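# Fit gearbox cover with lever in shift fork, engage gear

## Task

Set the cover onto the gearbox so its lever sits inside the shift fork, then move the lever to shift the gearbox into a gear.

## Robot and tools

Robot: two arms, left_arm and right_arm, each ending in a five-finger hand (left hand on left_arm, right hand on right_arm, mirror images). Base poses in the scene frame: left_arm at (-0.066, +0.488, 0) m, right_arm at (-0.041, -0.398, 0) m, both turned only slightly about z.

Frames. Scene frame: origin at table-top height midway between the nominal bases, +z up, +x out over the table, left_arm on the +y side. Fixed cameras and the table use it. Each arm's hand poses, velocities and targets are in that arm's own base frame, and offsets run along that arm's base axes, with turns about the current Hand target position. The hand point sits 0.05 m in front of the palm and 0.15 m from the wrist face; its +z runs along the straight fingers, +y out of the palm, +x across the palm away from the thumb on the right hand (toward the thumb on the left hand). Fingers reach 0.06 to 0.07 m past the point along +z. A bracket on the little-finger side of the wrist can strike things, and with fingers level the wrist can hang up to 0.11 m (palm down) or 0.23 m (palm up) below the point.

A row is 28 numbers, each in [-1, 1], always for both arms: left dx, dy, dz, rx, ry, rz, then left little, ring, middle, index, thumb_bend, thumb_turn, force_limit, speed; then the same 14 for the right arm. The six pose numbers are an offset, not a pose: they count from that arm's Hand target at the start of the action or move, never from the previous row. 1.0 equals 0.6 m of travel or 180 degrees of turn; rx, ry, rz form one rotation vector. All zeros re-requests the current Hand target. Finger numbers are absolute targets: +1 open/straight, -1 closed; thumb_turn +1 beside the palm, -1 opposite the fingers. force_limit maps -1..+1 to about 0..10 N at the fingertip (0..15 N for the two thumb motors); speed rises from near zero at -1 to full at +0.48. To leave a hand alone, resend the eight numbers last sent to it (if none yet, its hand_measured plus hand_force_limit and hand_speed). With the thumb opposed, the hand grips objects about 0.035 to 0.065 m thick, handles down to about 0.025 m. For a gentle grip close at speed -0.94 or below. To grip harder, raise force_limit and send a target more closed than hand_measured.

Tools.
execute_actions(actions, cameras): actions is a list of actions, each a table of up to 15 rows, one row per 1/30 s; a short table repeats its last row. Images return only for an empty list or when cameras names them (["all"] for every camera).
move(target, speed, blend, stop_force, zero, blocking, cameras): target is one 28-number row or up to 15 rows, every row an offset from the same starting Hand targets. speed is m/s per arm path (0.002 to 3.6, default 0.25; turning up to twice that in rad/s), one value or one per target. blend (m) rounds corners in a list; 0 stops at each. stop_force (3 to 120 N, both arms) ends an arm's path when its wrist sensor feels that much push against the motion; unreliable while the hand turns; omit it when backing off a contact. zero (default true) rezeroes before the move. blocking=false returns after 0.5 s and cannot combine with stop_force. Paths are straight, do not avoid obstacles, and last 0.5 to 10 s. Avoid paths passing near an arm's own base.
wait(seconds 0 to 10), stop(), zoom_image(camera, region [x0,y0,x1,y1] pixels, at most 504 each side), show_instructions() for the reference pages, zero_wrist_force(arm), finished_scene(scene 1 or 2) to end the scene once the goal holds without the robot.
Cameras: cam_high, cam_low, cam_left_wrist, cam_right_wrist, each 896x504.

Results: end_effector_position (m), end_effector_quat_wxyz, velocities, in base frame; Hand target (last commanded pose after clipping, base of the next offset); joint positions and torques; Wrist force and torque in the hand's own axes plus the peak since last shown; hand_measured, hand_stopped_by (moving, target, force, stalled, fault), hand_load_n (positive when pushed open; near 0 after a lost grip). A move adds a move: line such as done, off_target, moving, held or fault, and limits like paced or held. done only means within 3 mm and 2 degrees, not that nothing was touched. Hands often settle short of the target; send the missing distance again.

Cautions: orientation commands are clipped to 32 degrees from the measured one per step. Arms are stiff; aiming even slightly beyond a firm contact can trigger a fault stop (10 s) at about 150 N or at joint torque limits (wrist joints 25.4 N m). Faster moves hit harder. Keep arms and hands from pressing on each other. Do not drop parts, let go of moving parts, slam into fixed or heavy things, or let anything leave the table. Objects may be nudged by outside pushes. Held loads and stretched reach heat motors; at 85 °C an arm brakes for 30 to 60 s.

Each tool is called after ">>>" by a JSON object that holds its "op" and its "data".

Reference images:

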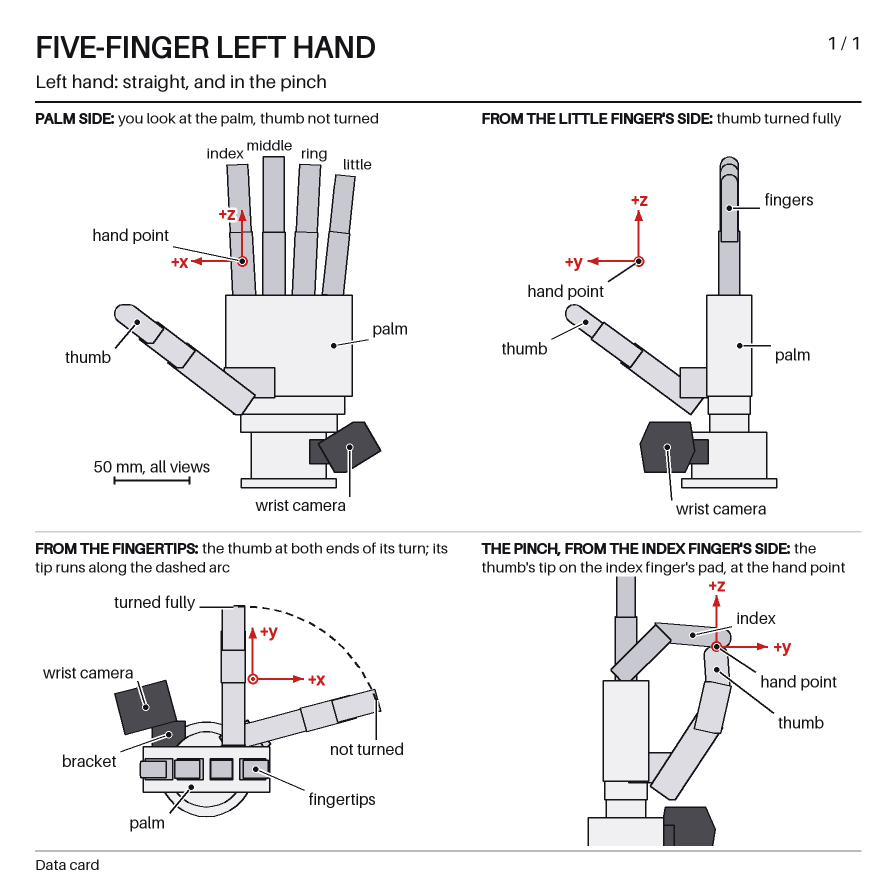

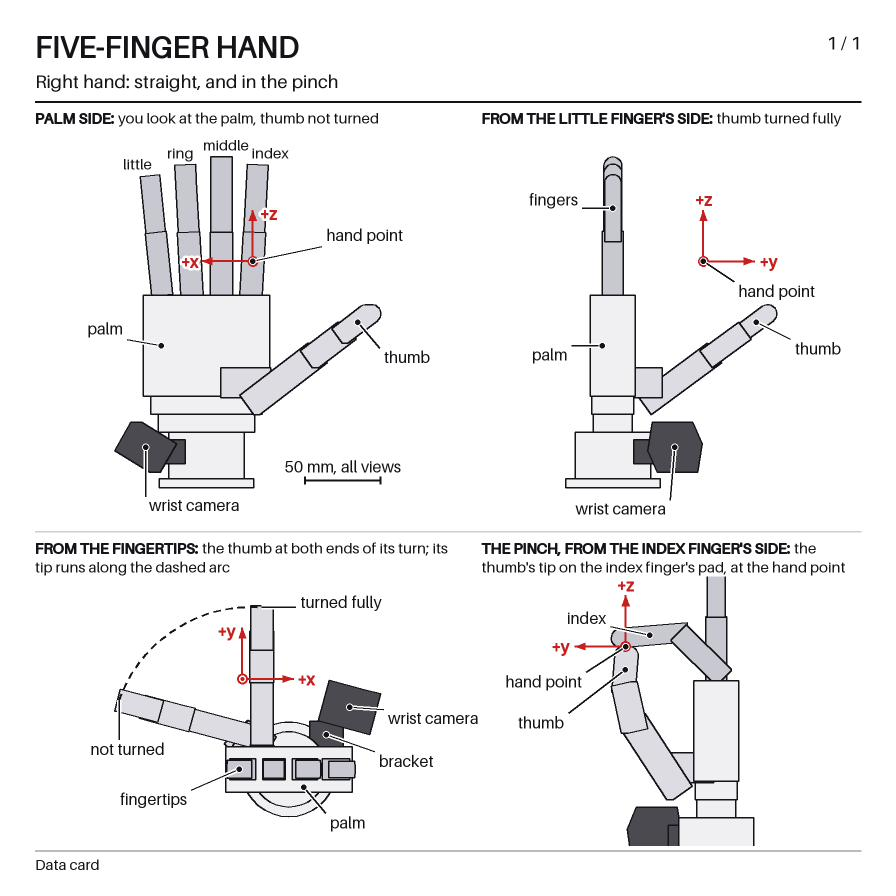

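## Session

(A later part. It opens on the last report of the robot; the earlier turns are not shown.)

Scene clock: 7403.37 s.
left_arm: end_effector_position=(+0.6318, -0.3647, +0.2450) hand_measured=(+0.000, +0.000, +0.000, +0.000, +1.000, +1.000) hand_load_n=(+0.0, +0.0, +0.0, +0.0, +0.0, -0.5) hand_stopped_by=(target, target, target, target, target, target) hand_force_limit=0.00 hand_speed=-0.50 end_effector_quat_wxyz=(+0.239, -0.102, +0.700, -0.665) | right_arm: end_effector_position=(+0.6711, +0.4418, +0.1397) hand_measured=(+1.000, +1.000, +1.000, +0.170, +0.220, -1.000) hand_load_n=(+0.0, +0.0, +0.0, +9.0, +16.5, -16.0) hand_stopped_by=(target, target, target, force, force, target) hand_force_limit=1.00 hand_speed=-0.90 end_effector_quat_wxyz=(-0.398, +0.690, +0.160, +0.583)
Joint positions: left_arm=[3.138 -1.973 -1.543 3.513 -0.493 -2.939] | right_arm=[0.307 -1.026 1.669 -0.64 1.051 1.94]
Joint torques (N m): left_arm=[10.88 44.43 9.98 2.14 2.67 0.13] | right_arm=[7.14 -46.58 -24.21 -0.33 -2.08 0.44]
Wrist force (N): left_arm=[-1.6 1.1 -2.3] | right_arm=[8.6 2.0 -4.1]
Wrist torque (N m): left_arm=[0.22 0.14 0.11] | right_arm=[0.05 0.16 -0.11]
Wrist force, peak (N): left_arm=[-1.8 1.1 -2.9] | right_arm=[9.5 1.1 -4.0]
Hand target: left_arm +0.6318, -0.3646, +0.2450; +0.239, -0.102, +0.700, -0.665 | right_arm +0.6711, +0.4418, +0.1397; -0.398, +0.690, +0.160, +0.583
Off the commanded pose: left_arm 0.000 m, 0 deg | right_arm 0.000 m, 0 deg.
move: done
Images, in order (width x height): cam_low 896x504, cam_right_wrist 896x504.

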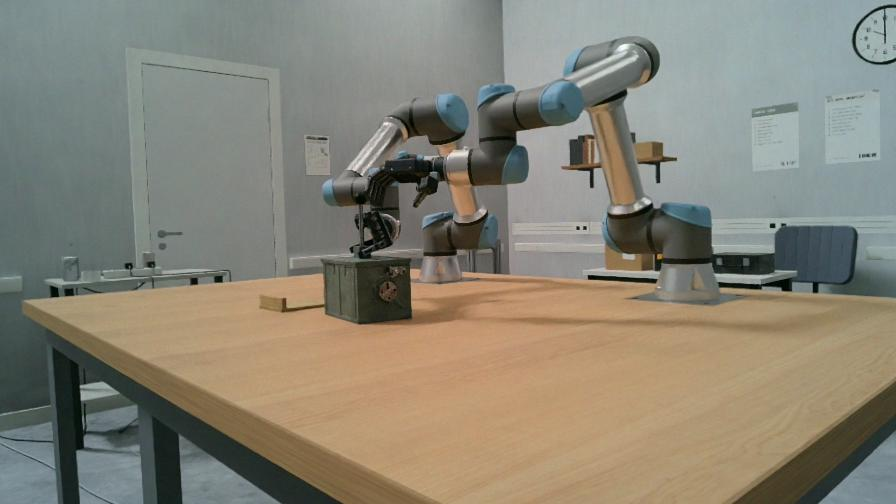

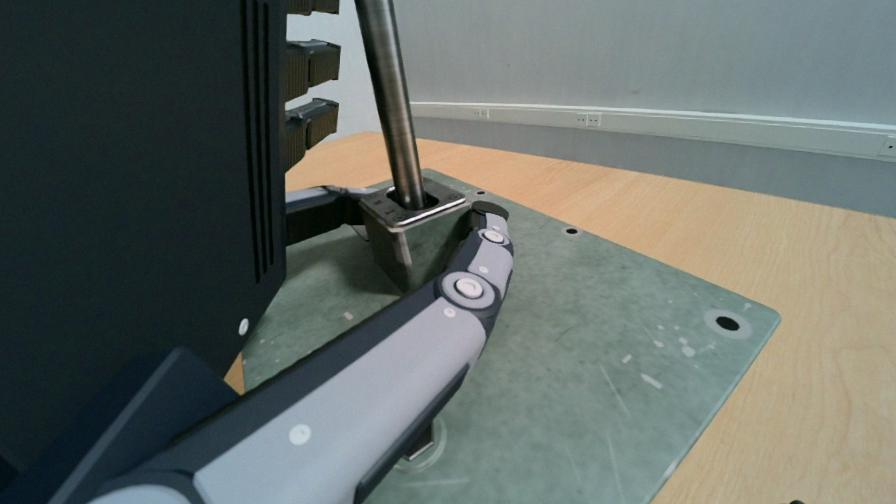

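>>> {"op": "move", "data": {"target": [0.0,0.03,0.08,0,0,-0.139,0,0,0,0,1,1,0,-0.5,0,0,0,0,0,0,1,1,1,-0.5,-0.6,-1,1.0,-0.9], "speed": 0.1, "cameras": ["cam_high", "cam_low", "cam_left_wrist"]}}

Scene clock: 7619.77 s.
left_arm: end_effector_position=(+0.6318, -0.3466, +0.2930) hand_measured=(+0.000, +0.000, +0.000, +0.000, +1.000, +1.000) hand_load_n=(+0.0, +0.0, +0.0, +0.0, +0.0, -0.5) hand_stopped_by=(target, target, target, target, target, target) hand_force_limit=0.00 hand_speed=-0.50 end_effector_quat_wxyz=(+0.089, +0.052, +0.705, -0.701) | right_arm: end_effector_position=(+0.6711, +0.4418, +0.1397) hand_measured=(+1.000, +1.000, +1.000, +0.170, +0.220, -1.000) hand_load_n=(+0.0, +0.0, +0.0, +9.0, +16.0, -16.0) hand_stopped_by=(target, target, target, force, force, target) hand_force_limit=1.00 hand_speed=-0.90 end_effector_quat_wxyz=(-0.398, +0.690, +0.160, +0.583)
Joint positions: left_arm=[3.201 -2.161 -1.129 3.347 0.007 -2.999] | right_arm=[0.307 -1.026 1.669 -0.64 1.051 1.94]
Joint torques (N m): left_arm=[9.13 33.77 29.41 1.56 2.67 -1.96] | right_arm=[7.46 -45.98 -22.55 -0.51 -2.31 0.59]
Wrist force (N): left_arm=[-1.6 1.2 -2.1] | right_arm=[8.9 1.5 -4.0]
Wrist torque (N m): left_arm=[0.22 0.15 0.20] | right_arm=[0.02 0.16 -0.12]
Wrist force, peak (N): left_arm=[-1.9 1.2 -2.4] | right_arm=[9.5 1.2 -3.8]
Hand target: left_arm +0.6318, -0.3466, +0.2930; +0.089, +0.052, +0.706, -0.701 | right_arm +0.6711, +0.4418, +0.1397; -0.398, +0.690, +0.160, +0.583
Off the commanded pose: left_arm 0.000 m, 0 deg | right_arm 0.000 m, 0 deg.
move: done
Images, in order (width x height): cam_high 896x504, cam_low 896x504, cam_left_wrist 896x504.

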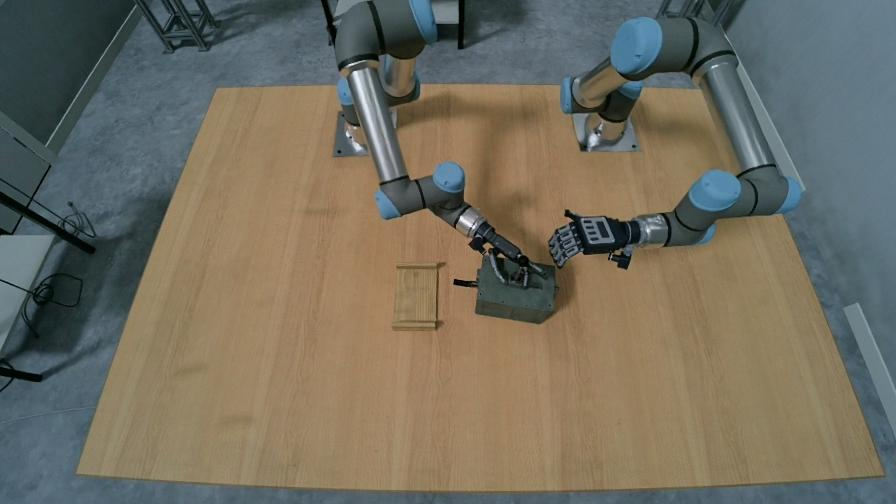

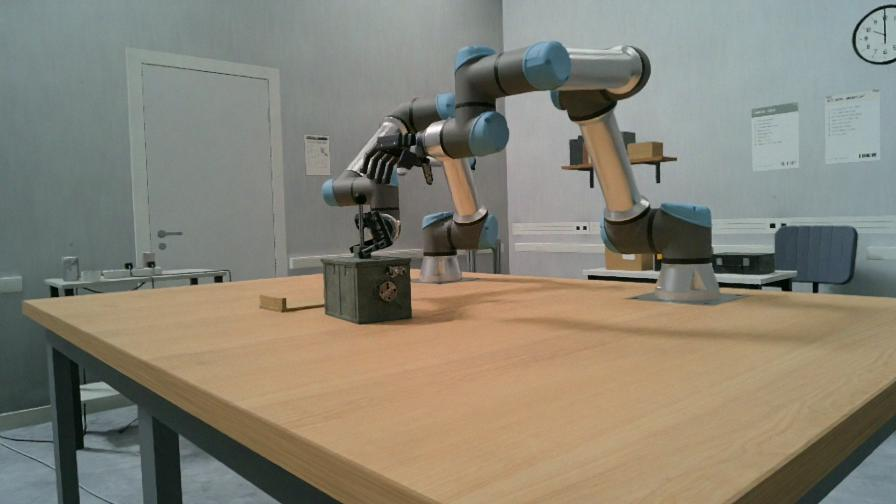

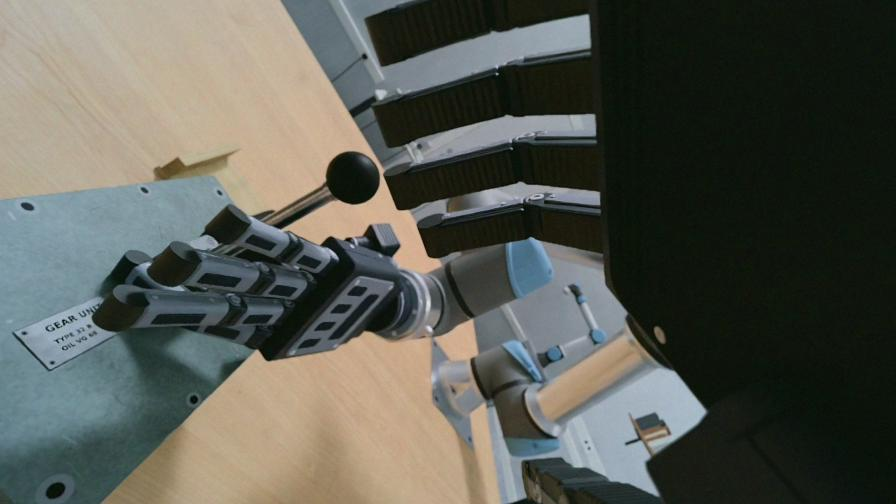

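>>> {"op": "move", "data": {"target": [0.031,-0.0307,-0.0617,0,0,0,0,0,0,0,1,1,0,-0.5,0,0,0,0,0,0,1,1,1,-0.5,-0.6,-1,1.0,-0.9], "speed": 0.06, "stop_force": 6, "cameras": ["cam_high", "cam_low", "cam_left_wrist"]}}

>>> {"op": "zoom_image", "data": {"camera": "cam_low", "region": [340, 170, 420, 240]}}

>>> {"op": "zoom_image", "data": {"camera": "cam_high", "region": [480, 220, 600, 320]}}

Scene clock: 7647.03 s.
left_arm: end_effector_position=(+0.6504, -0.3650, +0.2560) hand_measured=(+0.000, +0.000, +0.000, +0.000, +1.000, +1.000) hand_load_n=(+0.0, +0.0, +0.0, +0.0, +0.0, -0.5) hand_stopped_by=(target, target, target, target, target, target) hand_force_limit=0.00 hand_speed=-0.50 end_effector_quat_wxyz=(+0.089, +0.052, +0.705, -0.702) | right_arm: end_effector_position=(+0.6711, +0.4418, +0.1397) hand_measured=(+1.000, +1.000, +1.000, +0.170, +0.220, -1.000) hand_load_n=(+0.0, -0.5, +0.0, +9.0, +16.0, -15.5) hand_stopped_by=(target, target, target, force, force, target) hand_force_limit=1.00 hand_speed=-0.90 end_effector_quat_wxyz=(-0.398, +0.690, +0.160, +0.583)
Joint positions: left_arm=[3.171 -2.246 -1.083 3.339 -0.023 -2.95] | right_arm=[0.307 -1.026 1.669 -0.64 1.051 1.94]
Joint torques (N m): left_arm=[-10.53 36.18 29.74 -1.28 -2.35 2.36] | right_arm=[8.12 -47.36 -22.62 -0.72 -2.1 0.5]
Wrist force (N): left_arm=[-1.8 1.0 -2.0] | right_arm=[8.6 1.8 -3.7]
Wrist torque (N m): left_arm=[0.19 0.18 0.00] | right_arm=[0.01 0.14 -0.12]
Wrist force, peak (N): left_arm=[-1.7 1.5 -2.2] | right_arm=[9.6 0.9 -3.9]
Hand target: left_arm +0.6504, -0.3650, +0.2560; +0.089, +0.052, +0.706, -0.701 | right_arm +0.6711, +0.4418, +0.1397; -0.398, +0.690, +0.160, +0.583
Off the commanded pose: left_arm 0.000 m, 0 deg | right_arm 0.000 m, 0 deg.
move: done
Images, in order (width x height): cam_high 896x504, cam_low 896x504, cam_left_wrist 896x504.

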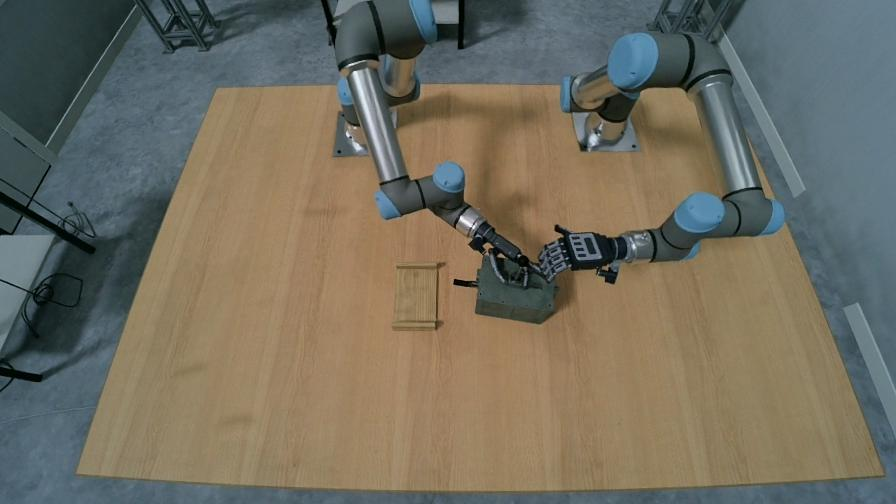

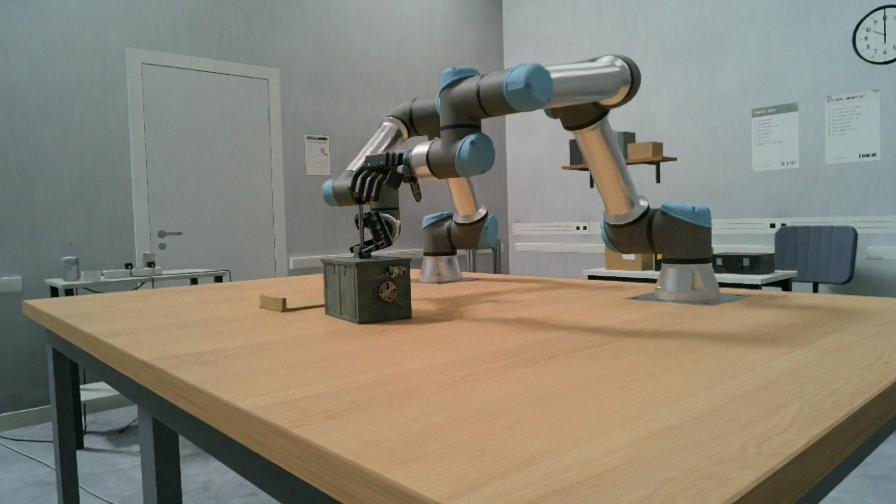

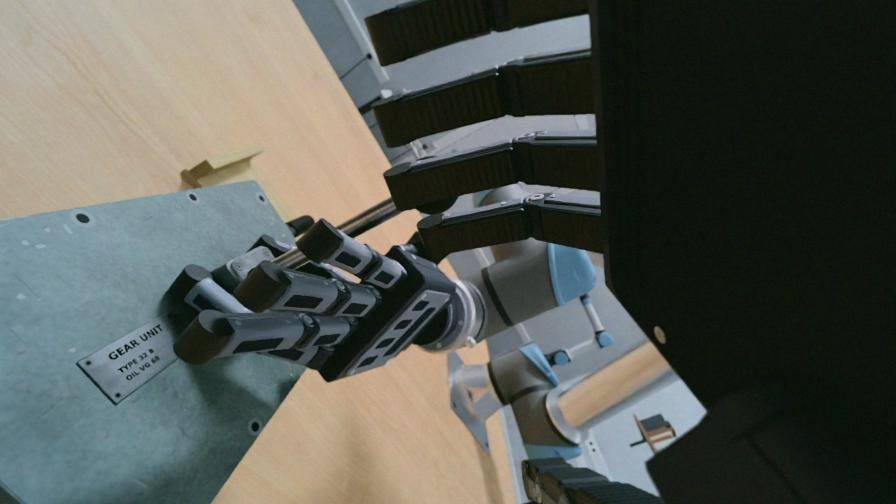

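Scaled by 6.300 from the camera's 896x504 image, which has a finer 1280x720 frame.

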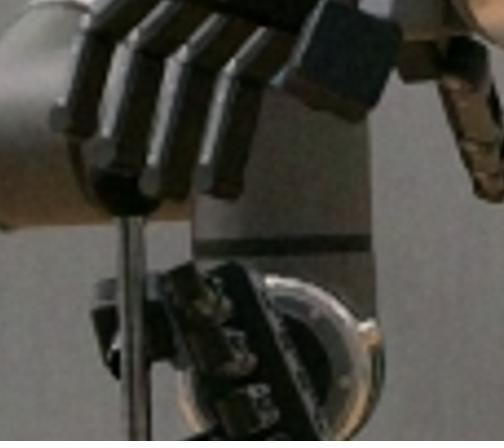

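Scaled by 4.200 from the camera's 896x504 image, which has a finer 1280x720 frame.

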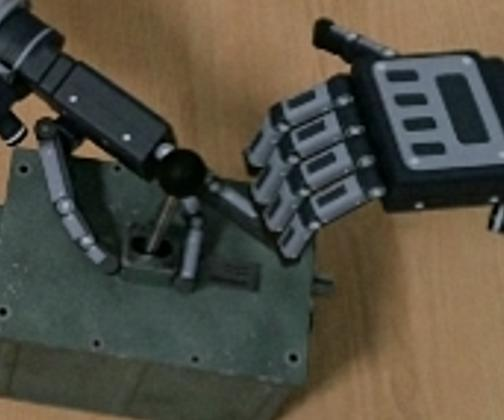

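>>> {"op": "move", "data": {"target": [[0,0,0.0125,0,0,0,0,0,0,0,1,1,0,-0.5,0,0,0,0,0,0,1,1,1,-0.5,-0.6,-1,1.0,-0.9],[-0.006,-0.075,0.0125,0,0,0,0,0,0,0,1,1,0,-0.5,0,0,0,0,0,0,1,1,1,-0.5,-0.6,-1,1.0,-0.9]], "speed": 0.012, "stop_force": 4, "cameras": ["cam_high", "cam_low", "cam_left_wrist"]}}

>>> {"op": "zoom_image", "data": {"camera": "cam_low", "region": [340, 170, 420, 240]}}

>>> {"op": "zoom_image", "data": {"camera": "cam_high", "region": [480, 220, 600, 320]}}

Scene clock: 7678.57 s.
left_arm: end_effector_position=(+0.6484, -0.3900, +0.2635) hand_measured=(+0.000, +0.000, +0.000, +0.000, +1.000, +1.000) hand_load_n=(+0.0, +0.0, +0.0, -2.5, +0.0, +0.0) hand_stopped_by=(target, target, target, target, target, target) hand_force_limit=0.00 hand_speed=-0.50 end_effector_quat_wxyz=(+0.089, +0.052, +0.706, -0.701) | right_arm: end_effector_position=(+0.6711, +0.4418, +0.1397) hand_measured=(+1.000, +1.000, +1.000, +0.170, +0.220, -1.000) hand_load_n=(+0.0, +0.0, +0.0, +6.5, +17.5, -16.5) hand_stopped_by=(target, target, target, force, force, target) hand_force_limit=1.00 hand_speed=-0.90 end_effector_quat_wxyz=(-0.398, +0.690, +0.160, +0.583)
Joint positions: left_arm=[3.132 -2.259 -1.042 3.278 -0.062 -2.918] | right_arm=[0.307 -1.026 1.669 -0.64 1.051 1.94]
Joint torques (N m): left_arm=[8.99 54.01 9.58 -0.83 2.25 2.41] | right_arm=[7.29 -46.5 -21.18 -0.48 -1.96 0.7]
Wrist force (N): left_arm=[-1.2 -0.8 -4.6] | right_arm=[10.1 2.0 -8.9]
Wrist torque (N m): left_arm=[0.17 0.14 0.05] | right_arm=[0.00 0.28 -0.13]
Wrist force, peak (N): left_arm=[-1.7 -1.8 -7.0] | right_arm=[10.9 1.5 -8.9]
Hand target: left_arm +0.6484, -0.3900, +0.2635; +0.089, +0.052, +0.706, -0.701 (not the last commanded pose) | right_arm +0.6711, +0.4418, +0.1397; -0.398, +0.690, +0.160, +0.583
Off the commanded pose: left_arm 0.020 m, 0 deg | right_arm 0.000 m, 0 deg.
move: contact (left_arm); path passed 1 of 2 targets
Images, in order (width x height): cam_high 896x504, cam_low 896x504, cam_left_wrist 896x504.

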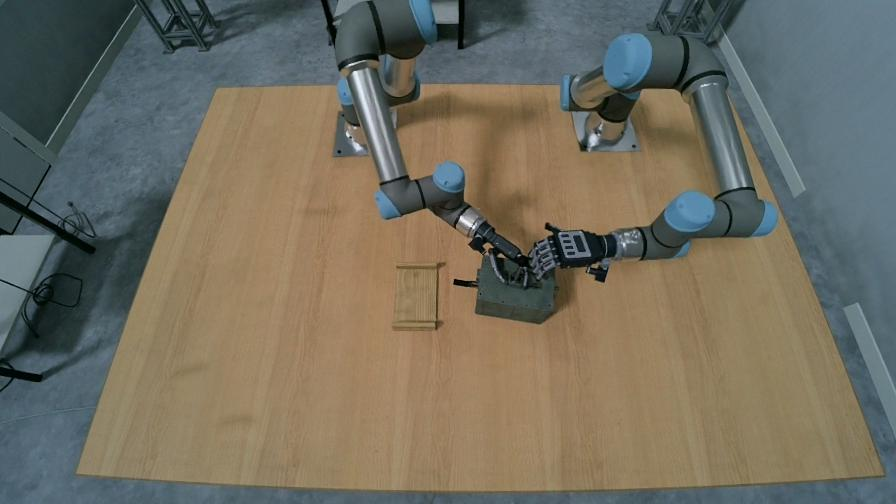

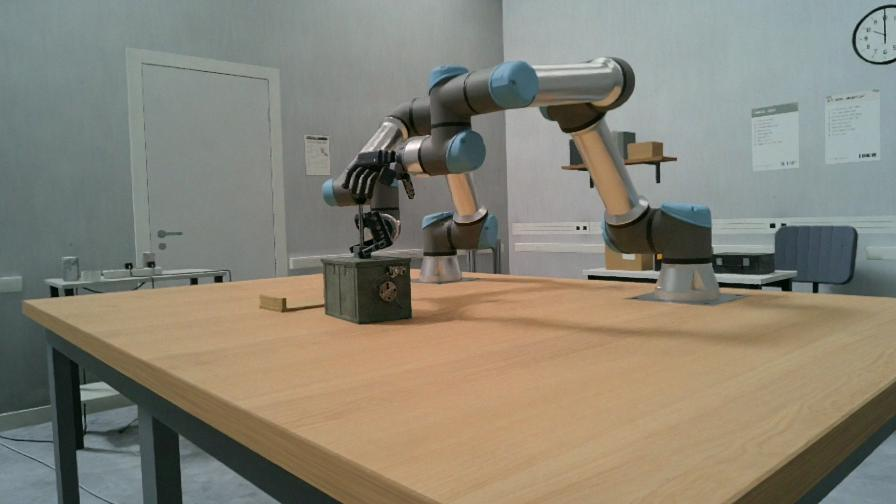

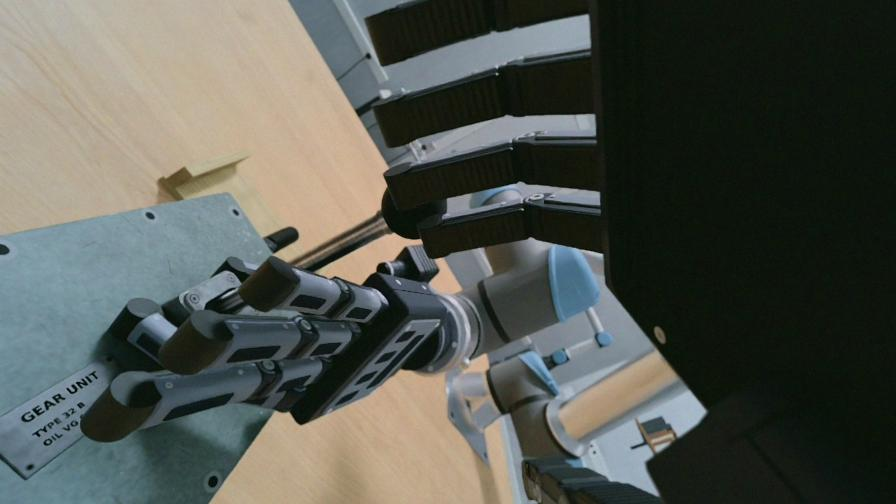

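Scaled by 6.300 from the camera's 896x504 image, which has a finer 1280x720 frame.

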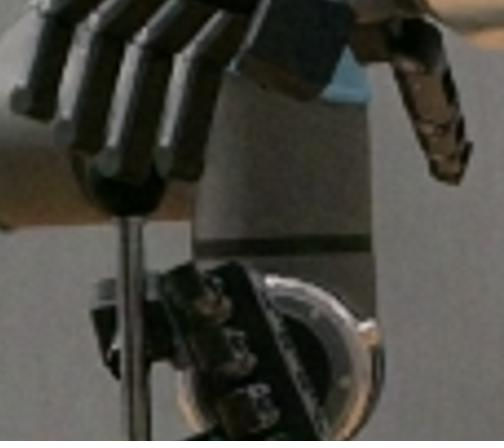

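Scaled by 4.200 from the camera's 896x504 image, which has a finer 1280x720 frame.

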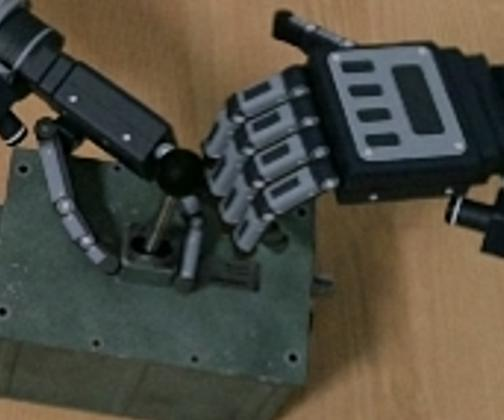

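>>> {"op": "move", "data": {"target": [-0.0065,-0.0327,-0.005,0,0,0,0,0,0,0,1,1,0,-0.5,0,0,0,0,0,0,1,1,1,-0.5,-0.6,-1,1.0,-0.9], "speed": 0.01, "stop_force": 10, "cameras": ["cam_high", "cam_low", "cam_left_wrist"]}}

>>> {"op": "zoom_image", "data": {"camera": "cam_low", "region": [320, 170, 430, 280]}}

>>> {"op": "zoom_image", "data": {"camera": "cam_high", "region": [480, 220, 600, 320]}}

Scene clock: 7694.80 s.
left_arm: end_effector_position=(+0.6477, -0.3939, +0.2630) hand_measured=(+0.000, +0.000, +0.000, +0.000, +1.000, +1.000) hand_load_n=(+0.0, +0.0, -1.5, -9.5, +0.0, +0.0) hand_stopped_by=(target, target, target, target, target, target) hand_force_limit=0.00 hand_speed=-0.50 end_effector_quat_wxyz=(+0.089, +0.052, +0.706, -0.701) | right_arm: end_effector_position=(+0.6711, +0.4418, +0.1397) hand_measured=(+1.000, +1.000, +1.000, +0.170, +0.220, -1.000) hand_load_n=(+0.0, +0.0, +0.0, +2.0, +22.0, -18.5) hand_stopped_by=(target, target, target, force, force, target) hand_force_limit=1.00 hand_speed=-0.90 end_effector_quat_wxyz=(-0.398, +0.690, +0.160, +0.583)
Joint positions: left_arm=[3.126 -2.259 -1.043 3.28 -0.068 -2.919] | right_arm=[0.307 -1.026 1.669 -0.64 1.051 1.94]
Joint torques (N m): left_arm=[2.4 48.84 25.94 -1.06 2.33 1.51] | right_arm=[8.15 -46.24 -22.01 -0.51 -1.93 0.28]
Wrist force (N): left_arm=[-3.3 -8.3 -14.1] | right_arm=[14.1 5.2 -20.0]
Wrist torque (N m): left_arm=[0.18 0.02 0.27] | right_arm=[-0.05 0.44 -0.09]
Wrist force, peak (N): left_arm=[-4.8 -10.6 -17.6] | right_arm=[14.4 5.0 -20.1]
Hand target: left_arm +0.6477, -0.3939, +0.2630; +0.089, +0.052, +0.706, -0.701 (not the last commanded pose) | right_arm +0.6711, +0.4418, +0.1397; -0.398, +0.690, +0.160, +0.583
Off the commanded pose: left_arm 0.016 m, 0 deg | right_arm 0.000 m, 0 deg.
move: contact (left_arm)
Images, in order (width x height): cam_high 896x504, cam_low 896x504, cam_left_wrist 896x504.

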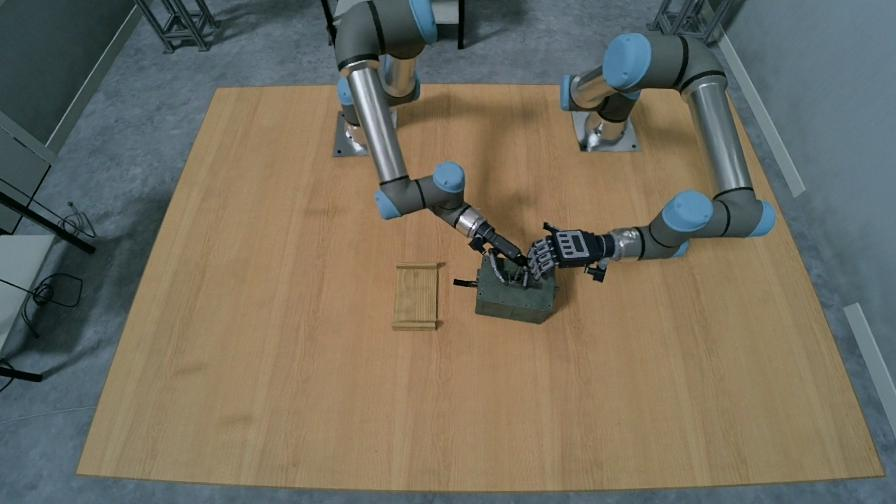

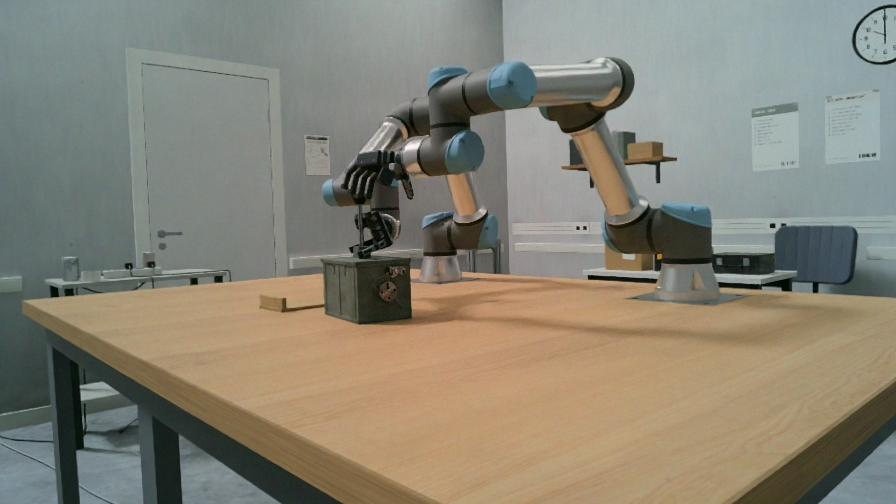

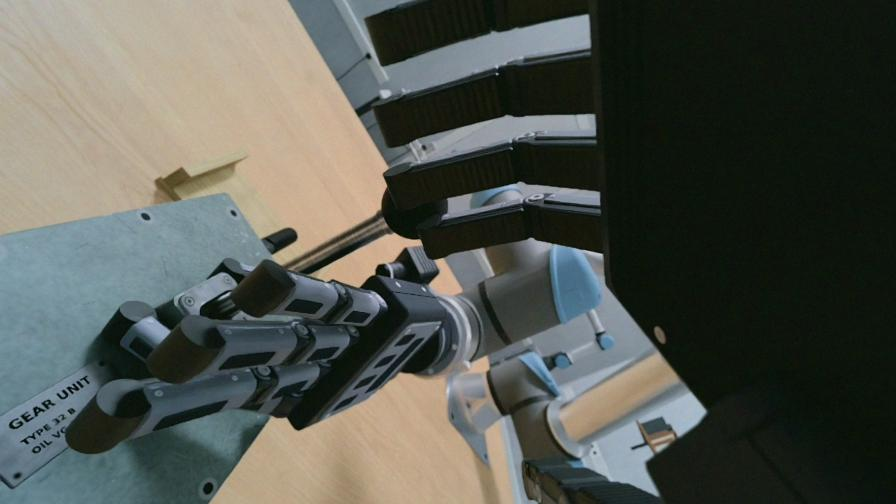

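Scaled by 4.582 from the camera's 896x504 image, which has a finer 1280x720 frame.

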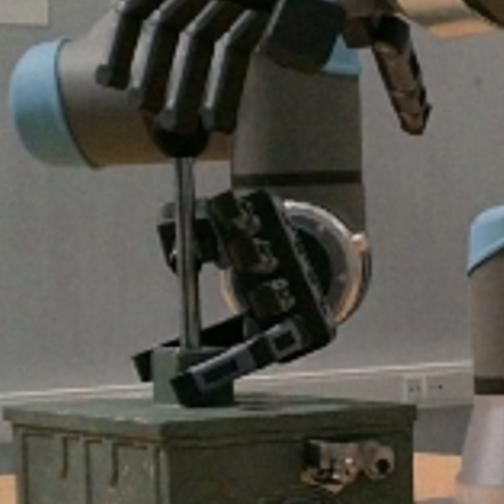

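Scaled by 4.200 from the camera's 896x504 image, which has a finer 1280x720 frame.

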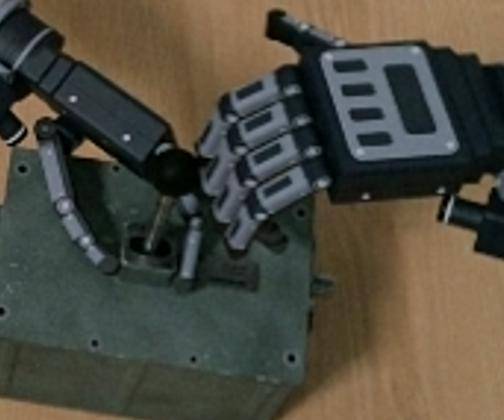

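>>> {"op": "move", "data": {"target": [0,0,0,0,0,0,0,0,0,0,1,1,0,-0.5,0,0,0,0,0,0,1,1,1,0.3,0.3,-1,1.0,-0.85], "speed": 0.05, "cameras": ["cam_high", "cam_low", "cam_right_wrist"]}}

>>> {"op": "zoom_image", "data": {"camera": "cam_low", "region": [316, 240, 371, 275]}}

>>> {"op": "zoom_image", "data": {"camera": "cam_low", "region": [363, 240, 418, 275]}}

Scene clock: 7708.70 s.
left_arm: end_effector_position=(+0.6477, -0.3939, +0.2630) hand_measured=(+0.000, +0.000, +0.000, +0.000, +1.000, +1.000) hand_load_n=(+0.0, +0.0, -2.0, -9.5, +0.0, +0.0) hand_stopped_by=(target, target, target, target, target, target) hand_force_limit=0.00 hand_speed=-0.50 end_effector_quat_wxyz=(+0.089, +0.052, +0.706, -0.701) | right_arm: end_effector_position=(+0.6711, +0.4418, +0.1397) hand_measured=(+1.000, +1.000, +1.000, +0.300, +0.300, -1.000) hand_load_n=(+0.0, +0.0, +0.0, +0.0, +0.0, +0.0) hand_stopped_by=(target, target, target, target, target, target) hand_force_limit=1.00 hand_speed=-0.85 end_effector_quat_wxyz=(-0.398, +0.690, +0.160, +0.583)
Joint positions: left_arm=[3.126 -2.259 -1.043 3.28 -0.068 -2.919] | right_arm=[0.307 -1.026 1.669 -0.64 1.051 1.94]
Joint torques (N m): left_arm=[2.13 47.54 26.78 -1.08 1.79 1.85] | right_arm=[7.32 -45.21 -21.17 -0.57 -2.28 0.48]
Wrist force (N): left_arm=[-3.3 -7.4 -13.7] | right_arm=[1.4 -0.9 -0.1]
Wrist torque (N m): left_arm=[0.16 0.04 0.26] | right_arm=[-0.10 0.24 -0.06]
Wrist force, peak (N): left_arm=[-3.5 -9.3 -14.4] | right_arm=[14.0 4.8 -20.9]
Hand target: left_arm +0.6477, -0.3939, +0.2630; +0.089, +0.052, +0.706, -0.701 | right_arm +0.6711, +0.4418, +0.1397; -0.398, +0.690, +0.160, +0.583
Off the commanded pose: left_arm 0.000 m, 0 deg | right_arm 0.000 m, 0 deg.
move: done
Images, in order (width x height): cam_high 896x504, cam_low 896x504, cam_right_wrist 896x504.

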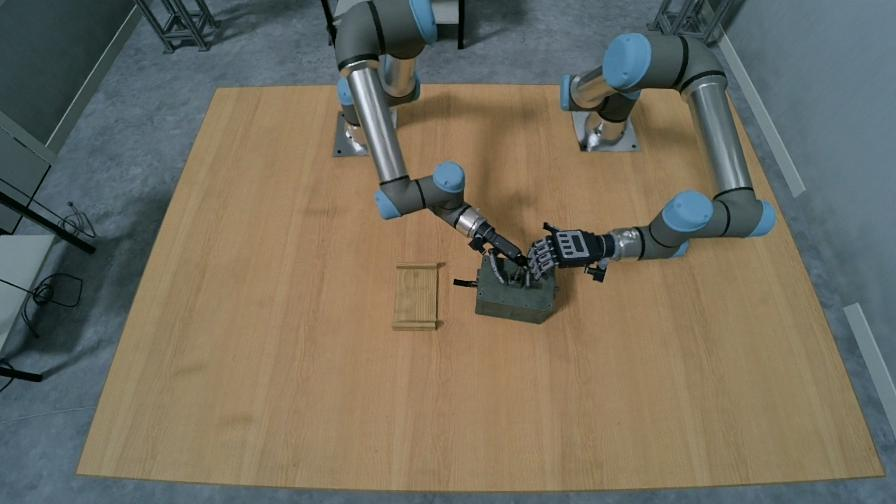

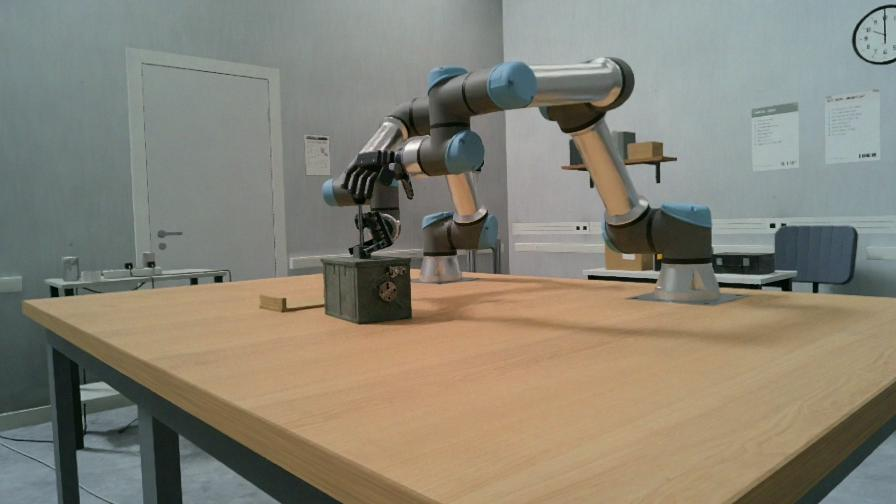

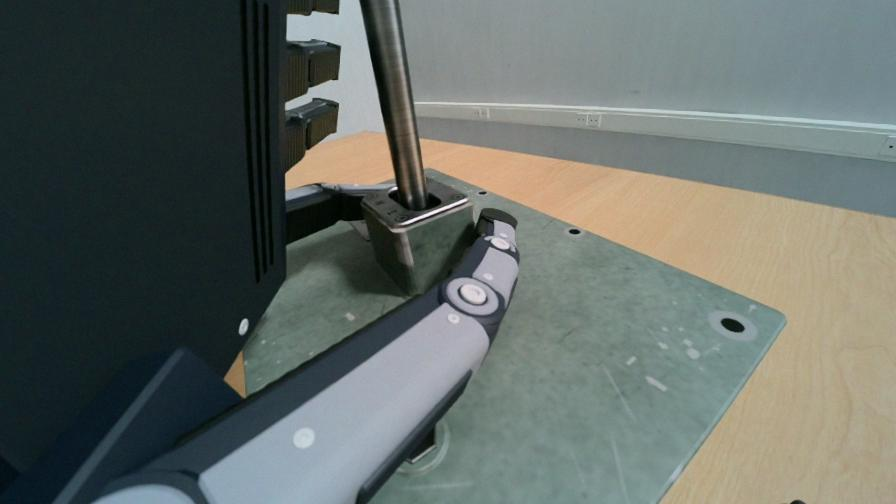

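Scaled by 9.164 from the camera's 896x504 image, which has a finer 1280x720 frame.

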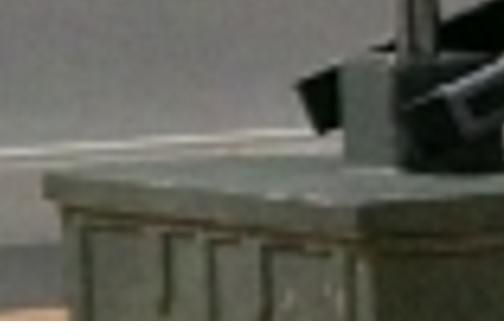

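Scaled by 9.164 from the camera's 896x504 image, which has a finer 1280x720 frame.

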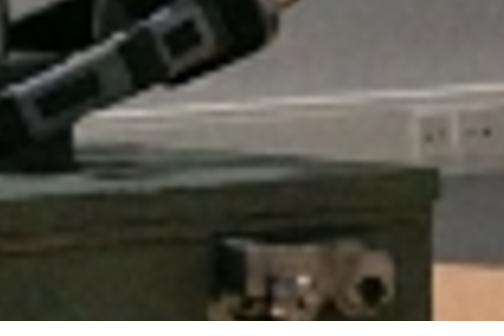

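>>> {"op": "move", "data": {"target": [0,0,0,0,0,0,0,0,0,0,1,1,0,-0.5,0,0,0,0,0,0,1,1,1,0.85,0.5,-1,1.0,-0.5], "speed": 0.05, "cameras": ["cam_right_wrist"]}}

>>> {"op": "move", "data": {"target": [0,0,0,0,0,0,0,0,0,0,1,1,0,-0.5,-0.1467,-0.1595,0.02,0,0,0,1,1,1,0.85,0.5,-1,1.0,-0.5], "speed": 0.05, "cameras": ["cam_high", "cam_low", "cam_right_wrist"]}}

Scene clock: 7720.20 s.
left_arm: end_effector_position=(+0.6477, -0.3939, +0.2630) hand_measured=(+0.000, +0.000, +0.000, +0.000, +1.000, +1.000) hand_load_n=(+0.0, +0.0, -2.0, -9.5, +0.0, -0.5) hand_stopped_by=(target, target, target, target, target, target) hand_force_limit=0.00 hand_speed=-0.50 end_effector_quat_wxyz=(+0.089, +0.052, +0.706, -0.701) | right_arm: end_effector_position=(+0.6711, +0.4418, +0.1397) hand_measured=(+1.000, +1.000, +1.000, +0.850, +0.500, -1.000) hand_load_n=(+0.0, +0.0, +0.0, +0.0, +0.0, +0.5) hand_stopped_by=(target, target, target, target, target, target) hand_force_limit=1.00 hand_speed=-0.50 end_effector_quat_wxyz=(-0.398, +0.690, +0.160, +0.583)
Joint positions: left_arm=[3.126 -2.259 -1.043 3.28 -0.068 -2.919] | right_arm=[0.307 -1.026 1.669 -0.64 1.051 1.94]
Joint torques (N m): left_arm=[1.84 35.34 27.1 -1.1 1.19 1.73] | right_arm=[9.19 -39.05 -20.97 -0.58 -1.88 0.51]
Wrist force (N): left_arm=[-3.1 -7.4 -13.9] | right_arm=[1.5 -0.6 0.1]
Wrist torque (N m): left_arm=[0.18 0.00 0.27] | right_arm=[-0.05 0.22 -0.05]
Wrist force, peak (N): left_arm=[-3.5 -8.6 -14.5] | right_arm=[1.9 -0.8 -0.1]
Hand target: left_arm +0.6477, -0.3939, +0.2630; +0.089, +0.052, +0.706, -0.701 | right_arm +0.6711, +0.4418, +0.1397; -0.398, +0.690, +0.160, +0.583
Off the commanded pose: left_arm 0.000 m, 0 deg | right_arm 0.000 m, 0 deg.
move: done
Images, in order (width x height): cam_right_wrist 896x504.

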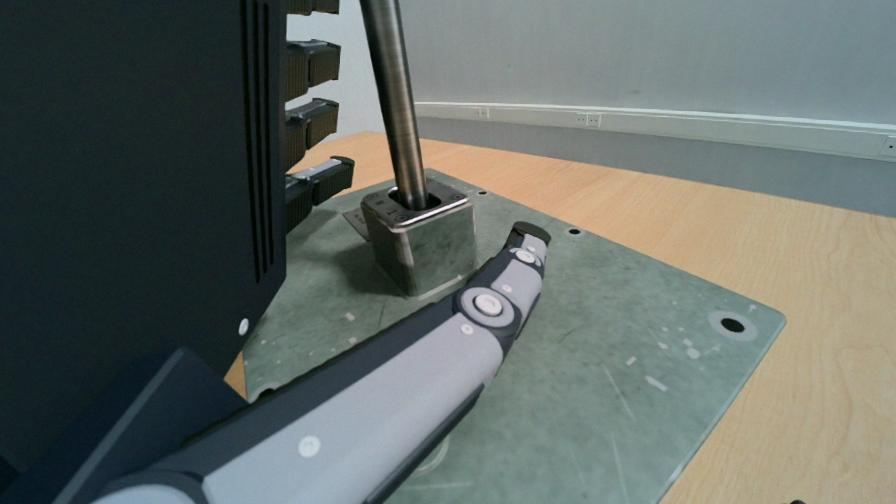

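Scene clock: 7723.27 s.
left_arm: end_effector_position=(+0.6477, -0.3939, +0.2630) hand_measured=(+0.000, +0.000, +0.000, +0.000, +1.000, +1.000) hand_load_n=(+0.0, +0.0, -1.5, -9.5, +0.0, +0.0) hand_stopped_by=(target, target, target, target, target, target) hand_force_limit=0.00 hand_speed=-0.50 end_effector_quat_wxyz=(+0.089, +0.052, +0.706, -0.701) | right_arm: end_effector_position=(+0.5832, +0.3462, +0.1517) hand_measured=(+1.000, +1.000, +1.000, +0.850, +0.500, -1.000) hand_load_n=(+0.0, +0.0, +0.0, +0.0, +0.0, +0.5) hand_stopped_by=(target, target, target, target, target, target) hand_force_limit=1.00 hand_speed=-0.50 end_effector_quat_wxyz=(-0.398, +0.690, +0.160, +0.583)
Joint positions: left_arm=[3.126 -2.259 -1.043 3.28 -0.068 -2.919] | right_arm=[0.151 -1.287 2.038 -0.748 0.895 1.939]
Joint torques (N m): left_arm=[1.57 34.86 27 -1.04 0.67 1.91] | right_arm=[-10.71 -43.51 -7.28 -3.44 -2.98 -0.14]
Wrist force (N): left_arm=[-3.3 -7.4 -13.7] | right_arm=[1.5 -0.7 -0.2]
Wrist torque (N m): left_arm=[0.19 0.04 0.26] | right_arm=[-0.06 0.22 0.05]
Wrist force, peak (N): left_arm=[-3.3 -8.5 -14.4] | right_arm=[1.9 -0.5 0.2]
Hand target: left_arm +0.6477, -0.3939, +0.2630; +0.089, +0.052, +0.706, -0.701 | right_arm +0.5831, +0.3461, +0.1517; -0.398, +0.690, +0.160, +0.583
Off the commanded pose: left_arm 0.000 m, 0 deg | right_arm 0.000 m, 0 deg.
move: done
Images, in order (width x height): cam_high 896x504, cam_low 896x504, cam_right_wrist 896x504.

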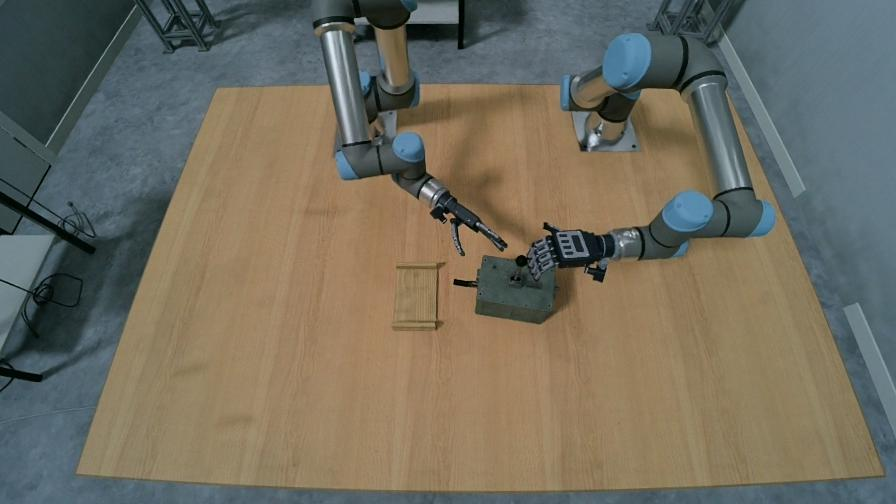

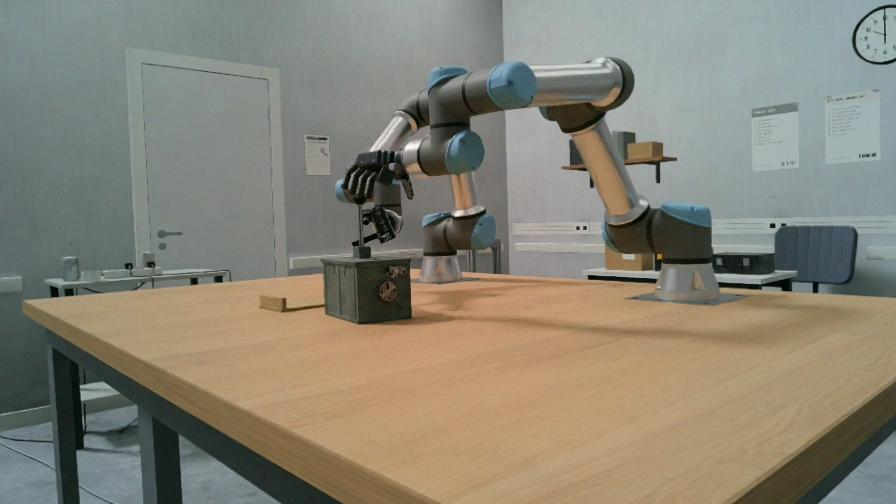

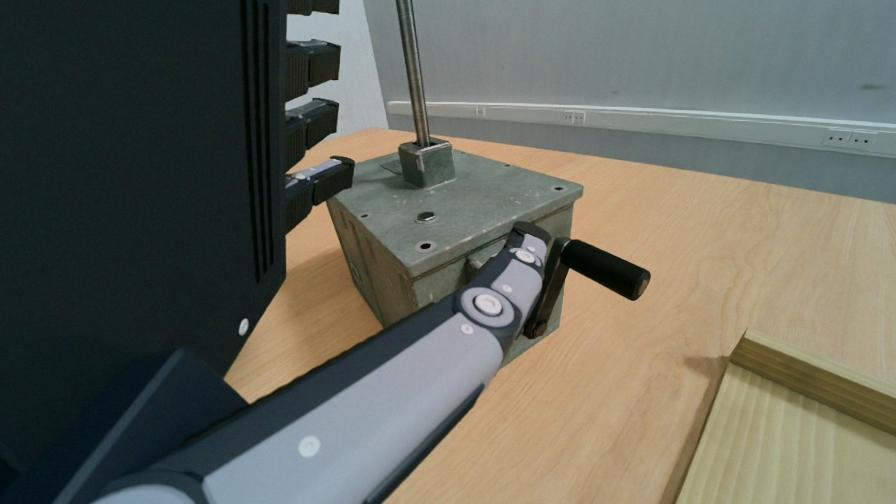

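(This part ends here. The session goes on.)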